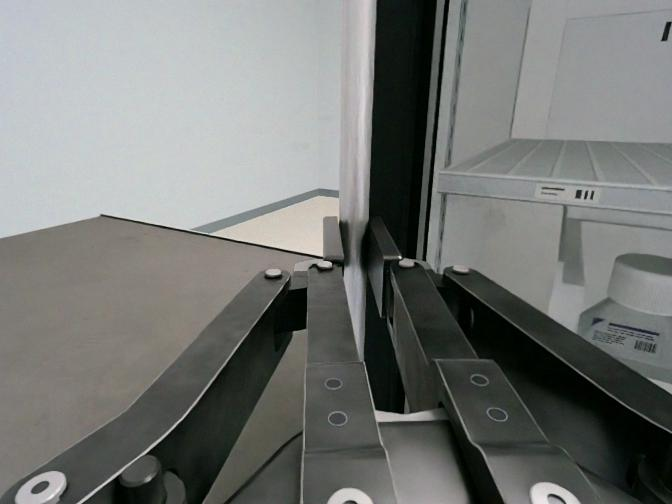

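{"name": "execute_actions", "arguments": {
  "actions": [
    {"rows":[[0,0,0,0,0,0,-0.03,0,-0.9,0,-0.0024,-0.0071,0.0037,0,0,-1,-1,-1],[0,0,0,0,0,0,-0.03,0,-0.9,0,-0.0047,-0.0141,0.0074,0,0,-1,-1,-1],[0,0,0,0,0,0,-0.03,0,-0.9,0,-0.0071,-0.0212,0.0111,0,0,-1,-1,-1],[0,0,0,0,0,0,-0.03,0,-0.9,0,-0.0092,-0.0284,0.0148,0,0,-1,-1,-1],[0,0,0,0,0,0,-0.03,0,-0.9,0,-0.0114,-0.0355,0.0185,0,0,-1,-1,-1],[0,0,0,0,0,0,-0.03,0,-0.9,0,-0.0135,-0.0427,0.0222,0,0,-1,-1,-1]],"steps":20}
  ]
}}

Scene clock: 204.47 s.
left_arm: end_effector_position=(+0.0000, +0.8669, +0.2805) position_measured=132 object_status=3 end_effector_quat_wxyz=(+0.001, +0.707, +0.000, +0.707) | right_arm: end_effector_position=(+0.2123, +0.4832, +0.2994) position_measured=208 object_status=2 end_effector_quat_wxyz=(-0.204, +0.677, +0.209, +0.676)
Joint positions: left_arm=[1.5 -2.31 -0.807 1.88 -4.216 0.737 -3.142] | right_arm=[-0.6 1.454 -0.658 1.47 -3.949 -2.432 3.14]
Joint torques (N m): left_arm=[4.86 -101.5 -26.86 -1.09 -1.93 -1.26] | right_arm=[19 -125.79 -26.39 -5.55 2.51 3.21]
Wrist force (N): left_arm=[-4.2 -1.8 -0.7] | right_arm=[0.5 -1.6 -0.6]
Wrist torque (N m): left_arm=[-0.21 0.68 -0.15] | right_arm=[0.25 -0.26 -0.01]
Wrist force, peak (N): left_arm=[-4.4 -1.9 -1.0] | right_arm=[-0.3 26.7 -16.0]
Hand target: left_arm +0.0000, +0.8669, +0.2805; +0.001, +0.707, +0.000, +0.707 | right_arm +0.2123, +0.4832, +0.2994; -0.204, +0.677, +0.209, +0.676
Off the commanded pose: left_arm 0.000 m, 0 deg | right_arm 0.000 m, 0 deg.
left_rail: position_m=1.500 speed_m_s=0.40 position_status=done
right_rail: position_m=-0.600 speed_m_s=0.40 position_status=done

{"name": "execute_actions", "arguments": {
  "actions": [
    {"rows":[[0,0,0,0,0,0,-0.03,0,-0.9,0,-0.0024,-0.0071,0.0037,0,0,-1,-1,-1],[0,0,0,0,0,0,-0.03,0,-0.9,0,-0.0047,-0.0141,0.0074,0,0,-1,-1,-1],[0,0,0,0,0,0,-0.03,0,-0.9,0,-0.0071,-0.0212,0.0111,0,0,-1,-1,-1],[0,0,0,0,0,0,-0.03,0,-0.9,0,-0.0092,-0.0284,0.0148,0,0,-1,-1,-1],[0,0,0,0,0,0,-0.03,0,-0.9,0,-0.0114,-0.0355,0.0185,0,0,-1,-1,-1],[0,0,0,0,0,0,-0.03,0,-0.9,0,-0.0135,-0.0427,0.0222,0,0,-1,-1,-1],[0,0,0,0,0,0,-0.03,0,-0.9,0,-0.0153,-0.0499,0.0259,0,0,-1,-1,-1],[0,0,0,0,0,0,-0.03,0,-0.9,0,-0.0172,-0.0571,0.0296,0,0,-1,-1,-1],[0,0,0,0,0,0,-0.03,0,-0.9,0,-0.019,-0.0643,0.0333,0,0,-1,-1,-1],[0,0,0,0,0,0,-0.03,0,-0.9,0,-0.0207,-0.0716,0.037,0,0,-1,-1,-1],[0,0,0,0,0,0,-0.03,0,-0.9,0,-0.0223,-0.0788,0.0407,0,0,-1,-1,-1],[0,0,0,0,0,0,-0.03,0,-0.9,0,-0.024,-0.0861,0.0444,0,0,-1,-1,-1],[0,0,0,0,0,0,-0.03,0,-0.9,0,-0.0253,-0.0934,0.0481,0,0,-1,-1,-1],[0,0,0,0,0,0,-0.03,0,-0.9,0,-0.0267,-0.1008,0.0519,0,0,-1,-1,-1],[0,0,0,0,0,0,-0.03,0,-0.9,0,-0.028,-0.1081,0.0556,0,0,-1,-1,-1]],"steps":25}
  ]
}}

Scene clock: 209.30 s.
left_arm: end_effector_position=(+0.0000, +0.8669, +0.2805) position_measured=132 object_status=3 end_effector_quat_wxyz=(+0.001, +0.707, +0.000, +0.707) | right_arm: end_effector_position=(+0.1491, +0.4610, +0.2996) position_measured=208 object_status=2 end_effector_quat_wxyz=(-0.263, +0.656, +0.267, +0.655)
Joint positions: left_arm=[1.5 -2.31 -0.807 1.88 -4.216 0.737 -3.142] | right_arm=[-0.6 1.475 -0.73 1.632 -4.038 -2.279 3.141]
Joint torques (N m): left_arm=[11.37 -101.05 -27.89 -0.8 -1.89 -1.02] | right_arm=[-25.24 -121.39 -1.28 -12.66 -19.81 -0.55]
Wrist force (N): left_arm=[-4.1 -2.2 -0.8] | right_arm=[4.8 -67.2 29.0]
Wrist torque (N m): left_arm=[-0.30 0.66 -0.15] | right_arm=[0.69 -0.10 -0.03]
Wrist force, peak (N): left_arm=[-4.5 -1.9 -0.9] | right_arm=[4.7 -67.2 29.4]
Hand target: left_arm +0.0000, +0.8669, +0.2805; +0.001, +0.707, +0.000, +0.707 | right_arm +0.1492, +0.4609, +0.2995; -0.263, +0.656, +0.267, +0.655
Off the commanded pose: left_arm 0.000 m, 0 deg | right_arm 0.000 m, 0 deg.
left_rail: position_m=1.500 speed_m_s=0.40 position_status=done
right_rail: position_m=-0.600 speed_m_s=0.40 position_status=done

{"name": "execute_actions", "arguments": {
  "actions": [
    {"rows":[[0,0,0,0,0,0,-0.03,0,-0.9,0,-0.0018,0.0007,0,0,0,-1,-1,-1],[0,0,0,0,0,0,-0.03,0,-0.9,0,-0.0035,0.0015,0,0,0,-1,-1,-1]],"steps":10},
    {"rows":[[0,0,0,0,0,0,-0.03,0,-0.9,0,-0.0025,-0.007,0.0037,0,0,-1,-1,-1],[0,0,0,0,0,0,-0.03,0,-0.9,0,-0.005,-0.014,0.0074,0,0,-1,-1,-1],[0,0,0,0,0,0,-0.03,0,-0.9,0,-0.0074,-0.021,0.0111,0,0,-1,-1,-1],[0,0,0,0,0,0,-0.03,0,-0.9,0,-0.0097,-0.0281,0.0148,0,0,-1,-1,-1],[0,0,0,0,0,0,-0.03,0,-0.9,0,-0.0119,-0.0352,0.0185,0,0,-1,-1,-1],[0,0,0,0,0,0,-0.03,0,-0.9,0,-0.0141,-0.0423,0.0222,0,0,-1,-1,-1],[0,0,0,0,0,0,-0.03,0,-0.9,0,-0.0161,-0.0494,0.0259,0,0,-1,-1,-1],[0,0,0,0,0,0,-0.03,0,-0.9,0,-0.0181,-0.0566,0.0296,0,0,-1,-1,-1],[0,0,0,0,0,0,-0.03,0,-0.9,0,-0.0201,-0.0637,0.0333,0,0,-1,-1,-1],[0,0,0,0,0,0,-0.03,0,-0.9,0,-0.0218,-0.0709,0.037,0,0,-1,-1,-1],[0,0,0,0,0,0,-0.03,0,-0.9,0,-0.0236,-0.0781,0.0407,0,0,-1,-1,-1],[0,0,0,0,0,0,-0.03,0,-0.9,0,-0.0253,-0.0854,0.0444,0,0,-1,-1,-1],[0,0,0,0,0,0,-0.03,0,-0.9,0,-0.0268,-0.0926,0.0481,0,0,-1,-1,-1],[0,0,0,0,0,0,-0.03,0,-0.9,0,-0.0282,-0.0999,0.0519,0,0,-1,-1,-1],[0,0,0,0,0,0,-0.03,0,-0.9,0,-0.0297,-0.1072,0.0556,0,0,-1,-1,-1]],"steps":25}
  ]
}}

Scene clock: 223.93 s.
left_arm: end_effector_position=(+0.0000, +0.8669, +0.2805) position_measured=132 object_status=3 end_effector_quat_wxyz=(+0.001, +0.707, +0.000, +0.707) | right_arm: end_effector_position=(+0.0895, +0.4313, +0.2997) position_measured=208 object_status=2 end_effector_quat_wxyz=(-0.319, +0.631, +0.323, +0.629)
Joint positions: left_arm=[1.5 -2.31 -0.807 1.88 -4.216 0.737 -3.142] | right_arm=[-0.6 1.486 -0.796 1.784 -4.124 -2.115 3.141]
Joint torques (N m): left_arm=[9.95 -99.43 -26.5 -0.94 -1.86 -1.46] | right_arm=[-58.22 -124.7 -7.66 -15.86 -18.3 1.01]
Wrist force (N): left_arm=[-4.1 -1.7 -0.8] | right_arm=[-6.5 -61.8 28.0]
Wrist torque (N m): left_arm=[-0.21 0.65 -0.14] | right_arm=[0.73 -0.53 -0.17]
Wrist force, peak (N): left_arm=[-4.4 -2.0 -1.1] | right_arm=[5.6 -70.2 30.5]
Hand target: left_arm +0.0000, +0.8669, +0.2805; +0.001, +0.707, +0.000, +0.707 | right_arm +0.0897, +0.4312, +0.2997; -0.319, +0.631, +0.323, +0.629
Off the commanded pose: left_arm 0.000 m, 0 deg | right_arm 0.000 m, 0 deg.
left_rail: position_m=1.500 speed_m_s=0.40 position_status=done
right_rail: position_m=-0.600 speed_m_s=0.40 position_status=done

{"name": "execute_actions", "arguments": {
  "actions": [
    {"rows":[[0,0,0,0,0,0,-0.03,0,-0.9,0,-0.0018,0.0007,0,0,0,-1,-1,-1],[0,0,0,0,0,0,-0.03,0,-0.9,0,-0.0036,0.0013,0,0,0,-1,-1,-1]],"steps":10},
    {"rows":[[0,0,0,0,0,0,-0.03,0,-0.9,0,-0.0028,-0.0069,0.0037,0,0,-1,-1,-1],[0,0,0,0,0,0,-0.03,0,-0.9,0,-0.0056,-0.0138,0.0074,0,0,-1,-1,-1],[0,0,0,0,0,0,-0.03,0,-0.9,0,-0.0083,-0.0207,0.0111,0,0,-1,-1,-1],[0,0,0,0,0,0,-0.03,0,-0.9,0,-0.0108,-0.0277,0.0148,0,0,-1,-1,-1],[0,0,0,0,0,0,-0.03,0,-0.9,0,-0.0133,-0.0347,0.0185,0,0,-1,-1,-1],[0,0,0,0,0,0,-0.03,0,-0.9,0,-0.0158,-0.0417,0.0222,0,0,-1,-1,-1],[0,0,0,0,0,0,-0.03,0,-0.9,0,-0.0181,-0.0487,0.0259,0,0,-1,-1,-1],[0,0,0,0,0,0,-0.03,0,-0.9,0,-0.0203,-0.0558,0.0296,0,0,-1,-1,-1],[0,0,0,0,0,0,-0.03,0,-0.9,0,-0.0226,-0.0629,0.0333,0,0,-1,-1,-1],[0,0,0,0,0,0,-0.03,0,-0.9,0,-0.0246,-0.07,0.037,0,0,-1,-1,-1],[0,0,0,0,0,0,-0.03,0,-0.9,0,-0.0267,-0.0771,0.0407,0,0,-1,-1,-1],[0,0,0,0,0,0,-0.03,0,-0.9,0,-0.0287,-0.0843,0.0444,0,0,-1,-1,-1],[0,0,0,0,0,0,-0.03,0,-0.9,0,-0.0305,-0.0915,0.0481,0,0,-1,-1,-1],[0,0,0,0,0,0,-0.03,0,-0.9,0,-0.0322,-0.0988,0.0519,0,0,-1,-1,-1],[0,0,0,0,0,0,-0.03,0,-0.9,0,-0.034,-0.1061,0.0556,0,0,-1,-1,-1]],"steps":25}
  ]
}}

Scene clock: 233.00 s.
left_arm: end_effector_position=(+0.0000, +0.8669, +0.2805) position_measured=132 object_status=3 end_effector_quat_wxyz=(+0.001, +0.707, +0.000, +0.707) | right_arm: end_effector_position=(+0.0344, +0.3936, +0.3000) position_measured=208 object_status=2 end_effector_quat_wxyz=(-0.373, +0.601, +0.376, +0.599)
Joint positions: left_arm=[1.5 -2.31 -0.807 1.88 -4.216 0.737 -3.142] | right_arm=[-0.6 1.484 -0.857 1.93 -4.208 -1.938 3.141]
Joint torques (N m): left_arm=[7.03 -100.2 -27.19 -0.85 -2.35 -0.83] | right_arm=[-28.98 -100.21 -9.88 -5.87 -2.21 1.72]
Wrist force (N): left_arm=[-4.1 -1.9 -0.6] | right_arm=[6.8 -15.0 6.2]
Wrist torque (N m): left_arm=[-0.25 0.66 -0.15] | right_arm=[0.46 -0.08 -0.16]
Wrist force, peak (N): left_arm=[-4.6 -1.6 -1.0] | right_arm=[-6.6 -66.1 30.0]
Hand target: left_arm +0.0000, +0.8669, +0.2805; +0.001, +0.707, +0.000, +0.707 | right_arm +0.0345, +0.3936, +0.2999; -0.373, +0.601, +0.376, +0.599
Off the commanded pose: left_arm 0.000 m, 0 deg | right_arm 0.000 m, 0 deg.
left_rail: position_m=1.500 speed_m_s=0.40 position_status=done
right_rail: position_m=-0.600 speed_m_s=0.40 position_status=done

{"name": "execute_actions", "arguments": {
  "actions": [
    {"rows":[[0,0,0,0,0,0,-0.03,0,-0.9,0,-0.0008,0.0003,0,0,0,-1,-1,-1]],"steps":5},
    {"rows":[[0,0,0,0,0,0,-0.03,0,-0.9,0,-0.0029,-0.0069,0.0037,0,0,-1,-1,-1],[0,0,0,0,0,0,-0.03,0,-0.9,0,-0.0057,-0.0138,0.0074,0,0,-1,-1,-1],[0,0,0,0,0,0,-0.03,0,-0.9,0,-0.0084,-0.0207,0.0111,0,0,-1,-1,-1],[0,0,0,0,0,0,-0.03,0,-0.9,0,-0.011,-0.0276,0.0148,0,0,-1,-1,-1],[0,0,0,0,0,0,-0.03,0,-0.9,0,-0.0135,-0.0346,0.0185,0,0,-1,-1,-1],[0,0,0,0,0,0,-0.03,0,-0.9,0,-0.016,-0.0416,0.0222,0,0,-1,-1,-1],[0,0,0,0,0,0,-0.03,0,-0.9,0,-0.0184,-0.0486,0.0259,0,0,-1,-1,-1],[0,0,0,0,0,0,-0.03,0,-0.9,0,-0.0207,-0.0557,0.0296,0,0,-1,-1,-1],[0,0,0,0,0,0,-0.03,0,-0.9,0,-0.023,-0.0628,0.0333,0,0,-1,-1,-1],[0,0,0,0,0,0,-0.03,0,-0.9,0,-0.0251,-0.0699,0.037,0,0,-1,-1,-1],[0,0,0,0,0,0,-0.03,0,-0.9,0,-0.0272,-0.077,0.0407,0,0,-1,-1,-1],[0,0,0,0,0,0,-0.03,0,-0.9,0,-0.0293,-0.0842,0.0444,0,0,-1,-1,-1],[0,0,0,0,0,0,-0.03,0,-0.9,0,-0.0311,-0.0914,0.0481,0,0,-1,-1,-1],[0,0,0,0,0,0,-0.03,0,-0.9,0,-0.0329,-0.0986,0.0519,0,0,-1,-1,-1],[0,0,0,0,0,0,-0.03,0,-0.9,0,-0.0347,-0.1059,0.0556,0,0,-1,-1,-1]],"steps":25}
  ]
}}

Scene clock: 238.87 s.
left_arm: end_effector_position=(+0.0000, +0.8669, +0.2805) position_measured=132 object_status=3 end_effector_quat_wxyz=(+0.001, +0.707, +0.000, +0.707) | right_arm: end_effector_position=(-0.0125, +0.3460, +0.3002) position_measured=209 object_status=2 end_effector_quat_wxyz=(-0.424, +0.566, +0.427, +0.564)
Joint positions: left_arm=[1.5 -2.31 -0.807 1.88 -4.216 0.737 -3.142] | right_arm=[-0.6 1.46 -0.915 2.074 -4.295 -1.739 3.141]
Joint torques (N m): left_arm=[8.56 -95.96 -27.5 -0.9 -2.1 -1.55] | right_arm=[-19 -96.25 -15.48 -6.21 3.04 -3.38]
Wrist force (N): left_arm=[-4.2 -1.9 -0.9] | right_arm=[6.2 1.9 -3.5]
Wrist torque (N m): left_arm=[-0.23 0.68 -0.14] | right_arm=[0.60 -1.20 -0.28]
Wrist force, peak (N): left_arm=[-4.5 -2.0 -0.6] | right_arm=[8.0 -16.8 7.0]
Hand target: left_arm +0.0000, +0.8669, +0.2805; +0.001, +0.707, +0.000, +0.707 | right_arm -0.0125, +0.3459, +0.3002; -0.424, +0.566, +0.427, +0.564
Off the commanded pose: left_arm 0.000 m, 0 deg | right_arm 0.000 m, 0 deg.
left_rail: position_m=1.500 speed_m_s=0.40 position_status=done
right_rail: position_m=-0.600 speed_m_s=0.40 position_status=done

{"name": "execute_actions", "arguments": {
  "actions": [
    {"rows":[[0,0,0,0,0,0,-0.03,0,-0.9,0,-0.0029,-0.0069,0.0037,0,0,-1,-1,-1],[0,0,0,0,0,0,-0.03,0,-0.9,0,-0.0057,-0.0138,0.0074,0,0,-1,-1,-1],[0,0,0,0,0,0,-0.03,0,-0.9,0,-0.0084,-0.0207,0.0111,0,0,-1,-1,-1],[0,0,0,0,0,0,-0.03,0,-0.9,0,-0.011,-0.0276,0.0148,0,0,-1,-1,-1],[0,0,0,0,0,0,-0.03,0,-0.9,0,-0.0135,-0.0346,0.0185,0,0,-1,-1,-1],[0,0,0,0,0,0,-0.03,0,-0.9,0,-0.016,-0.0416,0.0222,0,0,-1,-1,-1],[0,0,0,0,0,0,-0.03,0,-0.9,0,-0.0184,-0.0486,0.0259,0,0,-1,-1,-1],[0,0,0,0,0,0,-0.03,0,-0.9,0,-0.0207,-0.0557,0.0296,0,0,-1,-1,-1],[0,0,0,0,0,0,-0.03,0,-0.9,0,-0.023,-0.0628,0.0333,0,0,-1,-1,-1],[0,0,0,0,0,0,-0.03,0,-0.9,0,-0.0251,-0.0699,0.037,0,0,-1,-1,-1],[0,0,0,0,0,0,-0.03,0,-0.9,0,-0.0272,-0.077,0.0407,0,0,-1,-1,-1],[0,0,0,0,0,0,-0.03,0,-0.9,0,-0.0293,-0.0842,0.0444,0,0,-1,-1,-1],[0,0,0,0,0,0,-0.03,0,-0.9,0,-0.0311,-0.0914,0.0481,0,0,-1,-1,-1],[0,0,0,0,0,0,-0.03,0,-0.9,0,-0.0329,-0.0986,0.0519,0,0,-1,-1,-1],[0,0,0,0,0,0,-0.03,0,-0.9,0,-0.0347,-0.1059,0.0556,0,0,-1,-1,-1]],"steps":15},
    {"rows":[[0,0,0,0,0,0,-0.03,0,-0.9,0,-0.0029,-0.0069,0.0037,0,0,-1,-1,-1],[0,0,0,0,0,0,-0.03,0,-0.9,0,-0.0057,-0.0138,0.0074,0,0,-1,-1,-1],[0,0,0,0,0,0,-0.03,0,-0.9,0,-0.0084,-0.0207,0.0111,0,0,-1,-1,-1],[0,0,0,0,0,0,-0.03,0,-0.9,0,-0.011,-0.0276,0.0148,0,0,-1,-1,-1],[0,0,0,0,0,0,-0.03,0,-0.9,0,-0.0135,-0.0346,0.0185,0,0,-1,-1,-1],[0,0,0,0,0,0,-0.03,0,-0.9,0,-0.016,-0.0416,0.0222,0,0,-1,-1,-1],[0,0,0,0,0,0,-0.03,0,-0.9,0,-0.0184,-0.0486,0.0259,0,0,-1,-1,-1],[0,0,0,0,0,0,-0.03,0,-0.9,0,-0.0207,-0.0557,0.0296,0,0,-1,-1,-1],[0,0,0,0,0,0,-0.03,0,-0.9,0,-0.023,-0.0628,0.0333,0,0,-1,-1,-1],[0,0,0,0,0,0,-0.03,0,-0.9,0,-0.0251,-0.0699,0.037,0,0,-1,-1,-1],[0,0,0,0,0,0,-0.03,0,-0.9,0,-0.0272,-0.077,0.0407,0,0,-1,-1,-1],[0,0,0,0,0,0,-0.03,0,-0.9,0,-0.0293,-0.0842,0.0444,0,0,-1,-1,-1],[0,0,0,0,0,0,-0.03,0,-0.9,0,-0.0311,-0.0914,0.0481,0,0,-1,-1,-1],[0,0,0,0,0,0,-0.03,0,-0.9,0,-0.0329,-0.0986,0.0519,0,0,-1,-1,-1],[0,0,0,0,0,0,-0.03,0,-0.9,0,-0.0347,-0.1059,0.0556,0,0,-1,-1,-1]],"steps":25}
  ],
  "cameras": ["cam_right_wrist","cam_bench_mid","cam_high"]
}}

Scene clock: 253.83 s.
left_arm: end_effector_position=(+0.0000, +0.8669, +0.2805) position_measured=132 object_status=3 end_effector_quat_wxyz=(+0.001, +0.707, +0.000, +0.707) | right_arm: end_effector_position=(-0.0774, +0.2296, +0.3009) position_measured=209 object_status=2 end_effector_quat_wxyz=(+0.516, -0.484, -0.519, -0.481)
Joint positions: left_arm=[1.5 -2.31 -0.807 1.88 -4.216 0.737 -3.142] | right_arm=[-0.6 1.318 -1.008 2.343 -4.471 -1.249 3.14]
Joint torques (N m): left_arm=[9.38 -101.23 -26.55 -0.89 -1.74 -0.3] | right_arm=[-18.51 -81.54 -7.58 -6.01 2.9 -3.1]
Wrist force (N): left_arm=[-4.1 -1.9 -0.8] | right_arm=[6.2 2.2 -3.7]
Wrist torque (N m): left_arm=[-0.24 0.66 -0.14] | right_arm=[0.69 -1.22 -0.06]
Wrist force, peak (N): left_arm=[-4.6 -2.0 -0.9] | right_arm=[5.6 1.7 -6.0]
Hand target: left_arm +0.0000, +0.8669, +0.2805; +0.001, +0.707, +0.000, +0.707 | right_arm -0.0773, +0.2296, +0.3009; +0.516, -0.484, -0.519, -0.481
Off the commanded pose: left_arm 0.000 m, 0 deg | right_arm 0.000 m, 0 deg.
left_rail: position_m=1.500 speed_m_s=0.40 position_status=done
right_rail: position_m=-0.600 speed_m_s=0.40 position_status=done
camera_calibration:
cam_right_wrist: T_world_to_cam=[[0.999252, 0.0379122, 0.0076693, 0.074795], [0.0199786, -0.336094, -0.941616, 0.367148], [-0.0331212, 0.941065, -0.3366, 0.0681415], [0, 0, 0, 1]] pos_world=[-0.0798172, 0.0564349, 0.368075]
Images, in order (width x height): cam_high 672x504, cam_bench_mid 672x504, cam_right_wrist 672x504.

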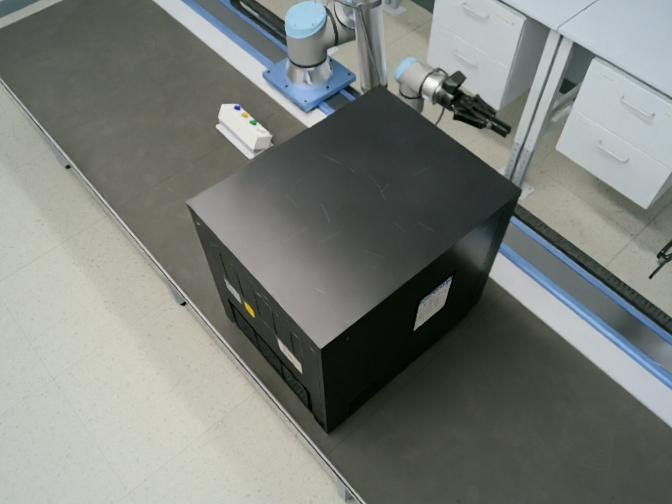

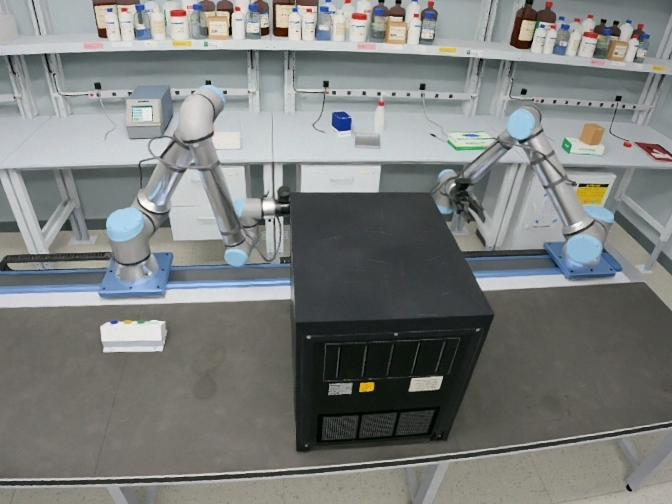

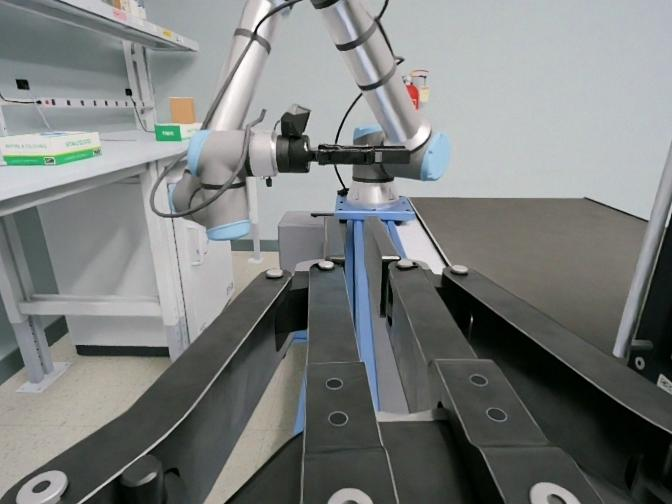

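{"name": "execute_actions", "arguments": {
  "actions": [
    {"rows":[[0,0,0,0,0,0,-0.03,0,-0.9,0,0.02,0.016,-0.018,0,0,-0.29,0,-1],[0,0,0,0,0,0,-0.03,0,-0.9,0,0.06,0.048,-0.053,0,0,-0.29,0,-1],[0,0,0,0,0,0,-0.03,0,-0.9,0,0.13,0.104,-0.115,0,0,-0.29,0,-1],[0,0,0,0,0,0,-0.03,0,-0.9,0,0.22,0.176,-0.195,0,0,-0.29,0,-1],[0,0,0,0,0,0,-0.03,0,-0.9,0,0.31,0.248,-0.275,0,0,-0.29,0,-1],[0,0,0,0,0,0,-0.03,0,-0.9,-0.002,0.402,0.321,-0.3555,0,0,-0.29,0,-1]],"steps":60}
  ],
  "cameras": ["cam_right_wrist"]
}}

Scene clock: 262.27 s.
left_arm: end_effector_position=(+0.0000, +0.8669, +0.2805) position_measured=132 object_status=3 end_effector_quat_wxyz=(+0.001, +0.707, +0.000, +0.707) | right_arm: end_effector_position=(+0.1498, +0.4386, +0.2985) position_measured=165 object_status=3 end_effector_quat_wxyz=(-0.181, +0.683, +0.185, +0.682)
Joint positions: left_arm=[1.5 -2.31 -0.807 1.88 -4.216 0.737 -3.142] | right_arm=[-0.6 1.537 -0.674 1.509 -3.971 -2.584 3.141]
Joint torques (N m): left_arm=[6.36 -98.39 -27.36 -0.76 -1.96 -0.77] | right_arm=[17.71 -85.42 -37.7 1.9 -2.32 3.08]
Wrist force (N): left_arm=[-3.9 -1.6 -0.6] | right_arm=[6.1 1.4 -3.9]
Wrist torque (N m): left_arm=[-0.17 0.63 -0.15] | right_arm=[0.51 -1.19 -0.31]
Wrist force, peak (N): left_arm=[-4.5 -2.0 -0.7] | right_arm=[4.7 -18.9 -12.4]
Hand target: left_arm +0.0000, +0.8669, +0.2805; +0.001, +0.707, +0.000, +0.707 | right_arm +0.1498, +0.4386, +0.2985; -0.181, +0.683, +0.185, +0.682
Off the commanded pose: left_arm 0.000 m, 0 deg | right_arm 0.000 m, 0 deg.
left_rail: position_m=1.500 speed_m_s=0.40 position_status=done
right_rail: position_m=-0.600 speed_m_s=0.40 position_status=done
camera_calibration:
cam_right_wrist: T_world_to_cam=[[0.472311, -0.881336, 0.0130306, 0.320394], [-0.288106, -0.168334, -0.942687, 0.403499], [0.833017, 0.441487, -0.333424, -0.0333205], [0, 0, 0, 1]] pos_world=[-0.00731867, 0.365008, 0.365089]
Images, in order (width x height): cam_right_wrist 672x504.

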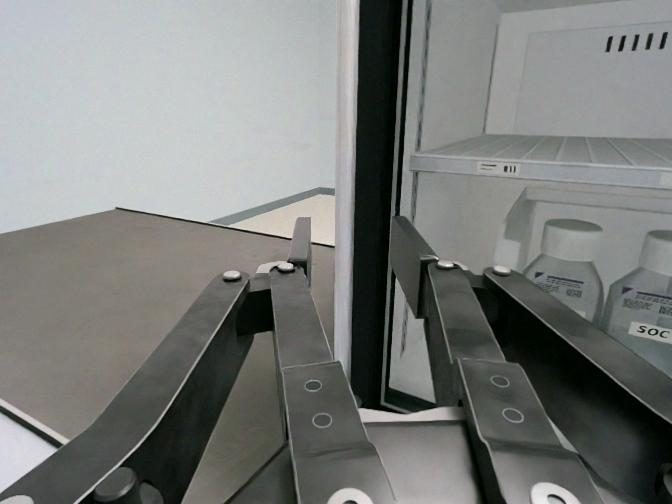

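{"name": "execute_actions", "arguments": {
  "actions": [
    {"rows":[[0,0,0,0,0,0,-0.03,0,-0.9,0.001,0,0.02,0,0,0,-0.29,0.6,-1],[0,0,0,0,0,0,-0.03,0,-0.9,0.002,0.001,0.06,0,0,0,-0.29,0.6,-1],[0,0,0,0,0,0,-0.03,0,-0.9,0.0015,0.001,0.11,0,0,0,-0.29,0.6,-1],[0,0,0,0,0,0,-0.03,0,-0.9,0.0015,0.0018,0.145,0,0,0,-0.29,0.6,-1]],"steps":30},
    {"rows":[[0,0,0,0,0,0,-0.03,0,-0.9,0,0,0.02,0,0,0,-0.29,0.6,-1],[0,0,0,0,0,0,-0.03,0,-0.9,0,0,0.0336,0,0,0,-0.29,0.6,-1]],"steps":20},
    {"rows":[[0,0,0,0,0,0,-0.03,0,-0.9,0,0,0,0,0,0,-1,0.6,-1]],"steps":70}
  ],
  "cameras": ["cam_right_wrist"]
}}

Scene clock: 270.63 s.
left_arm: end_effector_position=(+0.0000, +0.8669, +0.2805) position_measured=132 object_status=3 end_effector_quat_wxyz=(+0.001, +0.707, +0.000, +0.707) | right_arm: end_effector_position=(+0.2431, +0.4913, +0.2991) position_measured=211 object_status=2 end_effector_quat_wxyz=(-0.181, +0.683, +0.185, +0.682)
Joint positions: left_arm=[1.5 -2.31 -0.807 1.88 -4.216 0.737 -3.142] | right_arm=[-0.6 1.437 -0.626 1.4 -3.911 -2.484 3.14]
Joint torques (N m): left_arm=[10.43 -100.15 -27.07 -0.71 -2.36 -0.75] | right_arm=[24.67 -94.62 -40.21 1.96 12.24 -3.55]
Wrist force (N): left_arm=[-4.1 -1.5 -0.9] | right_arm=[3.5 29.7 -21.8]
Wrist torque (N m): left_arm=[-0.16 0.65 -0.15] | right_arm=[0.34 -1.24 0.33]
Wrist force, peak (N): left_arm=[-4.5 -1.9 -0.9] | right_arm=[4.1 29.1 -23.3]
Hand target: left_arm +0.0000, +0.8669, +0.2805; +0.001, +0.707, +0.000, +0.707 | right_arm +0.2431, +0.4913, +0.2991; -0.181, +0.683, +0.185, +0.682
Off the commanded pose: left_arm 0.000 m, 0 deg | right_arm 0.000 m, 0 deg.
left_rail: position_m=1.500 speed_m_s=0.40 position_status=done
right_rail: position_m=-0.600 speed_m_s=0.40 position_status=done
camera_calibration:
cam_right_wrist: T_world_to_cam=[[0.472237, -0.881375, 0.0130601, 0.322731], [-0.28812, -0.168342, -0.942681, 0.439847], [0.833054, 0.441406, -0.333439, -0.134155], [0, 0, 0, 1]] pos_world=[0.0860813, 0.417708, 0.365689]
Images, in order (width x height): cam_right_wrist 672x504.

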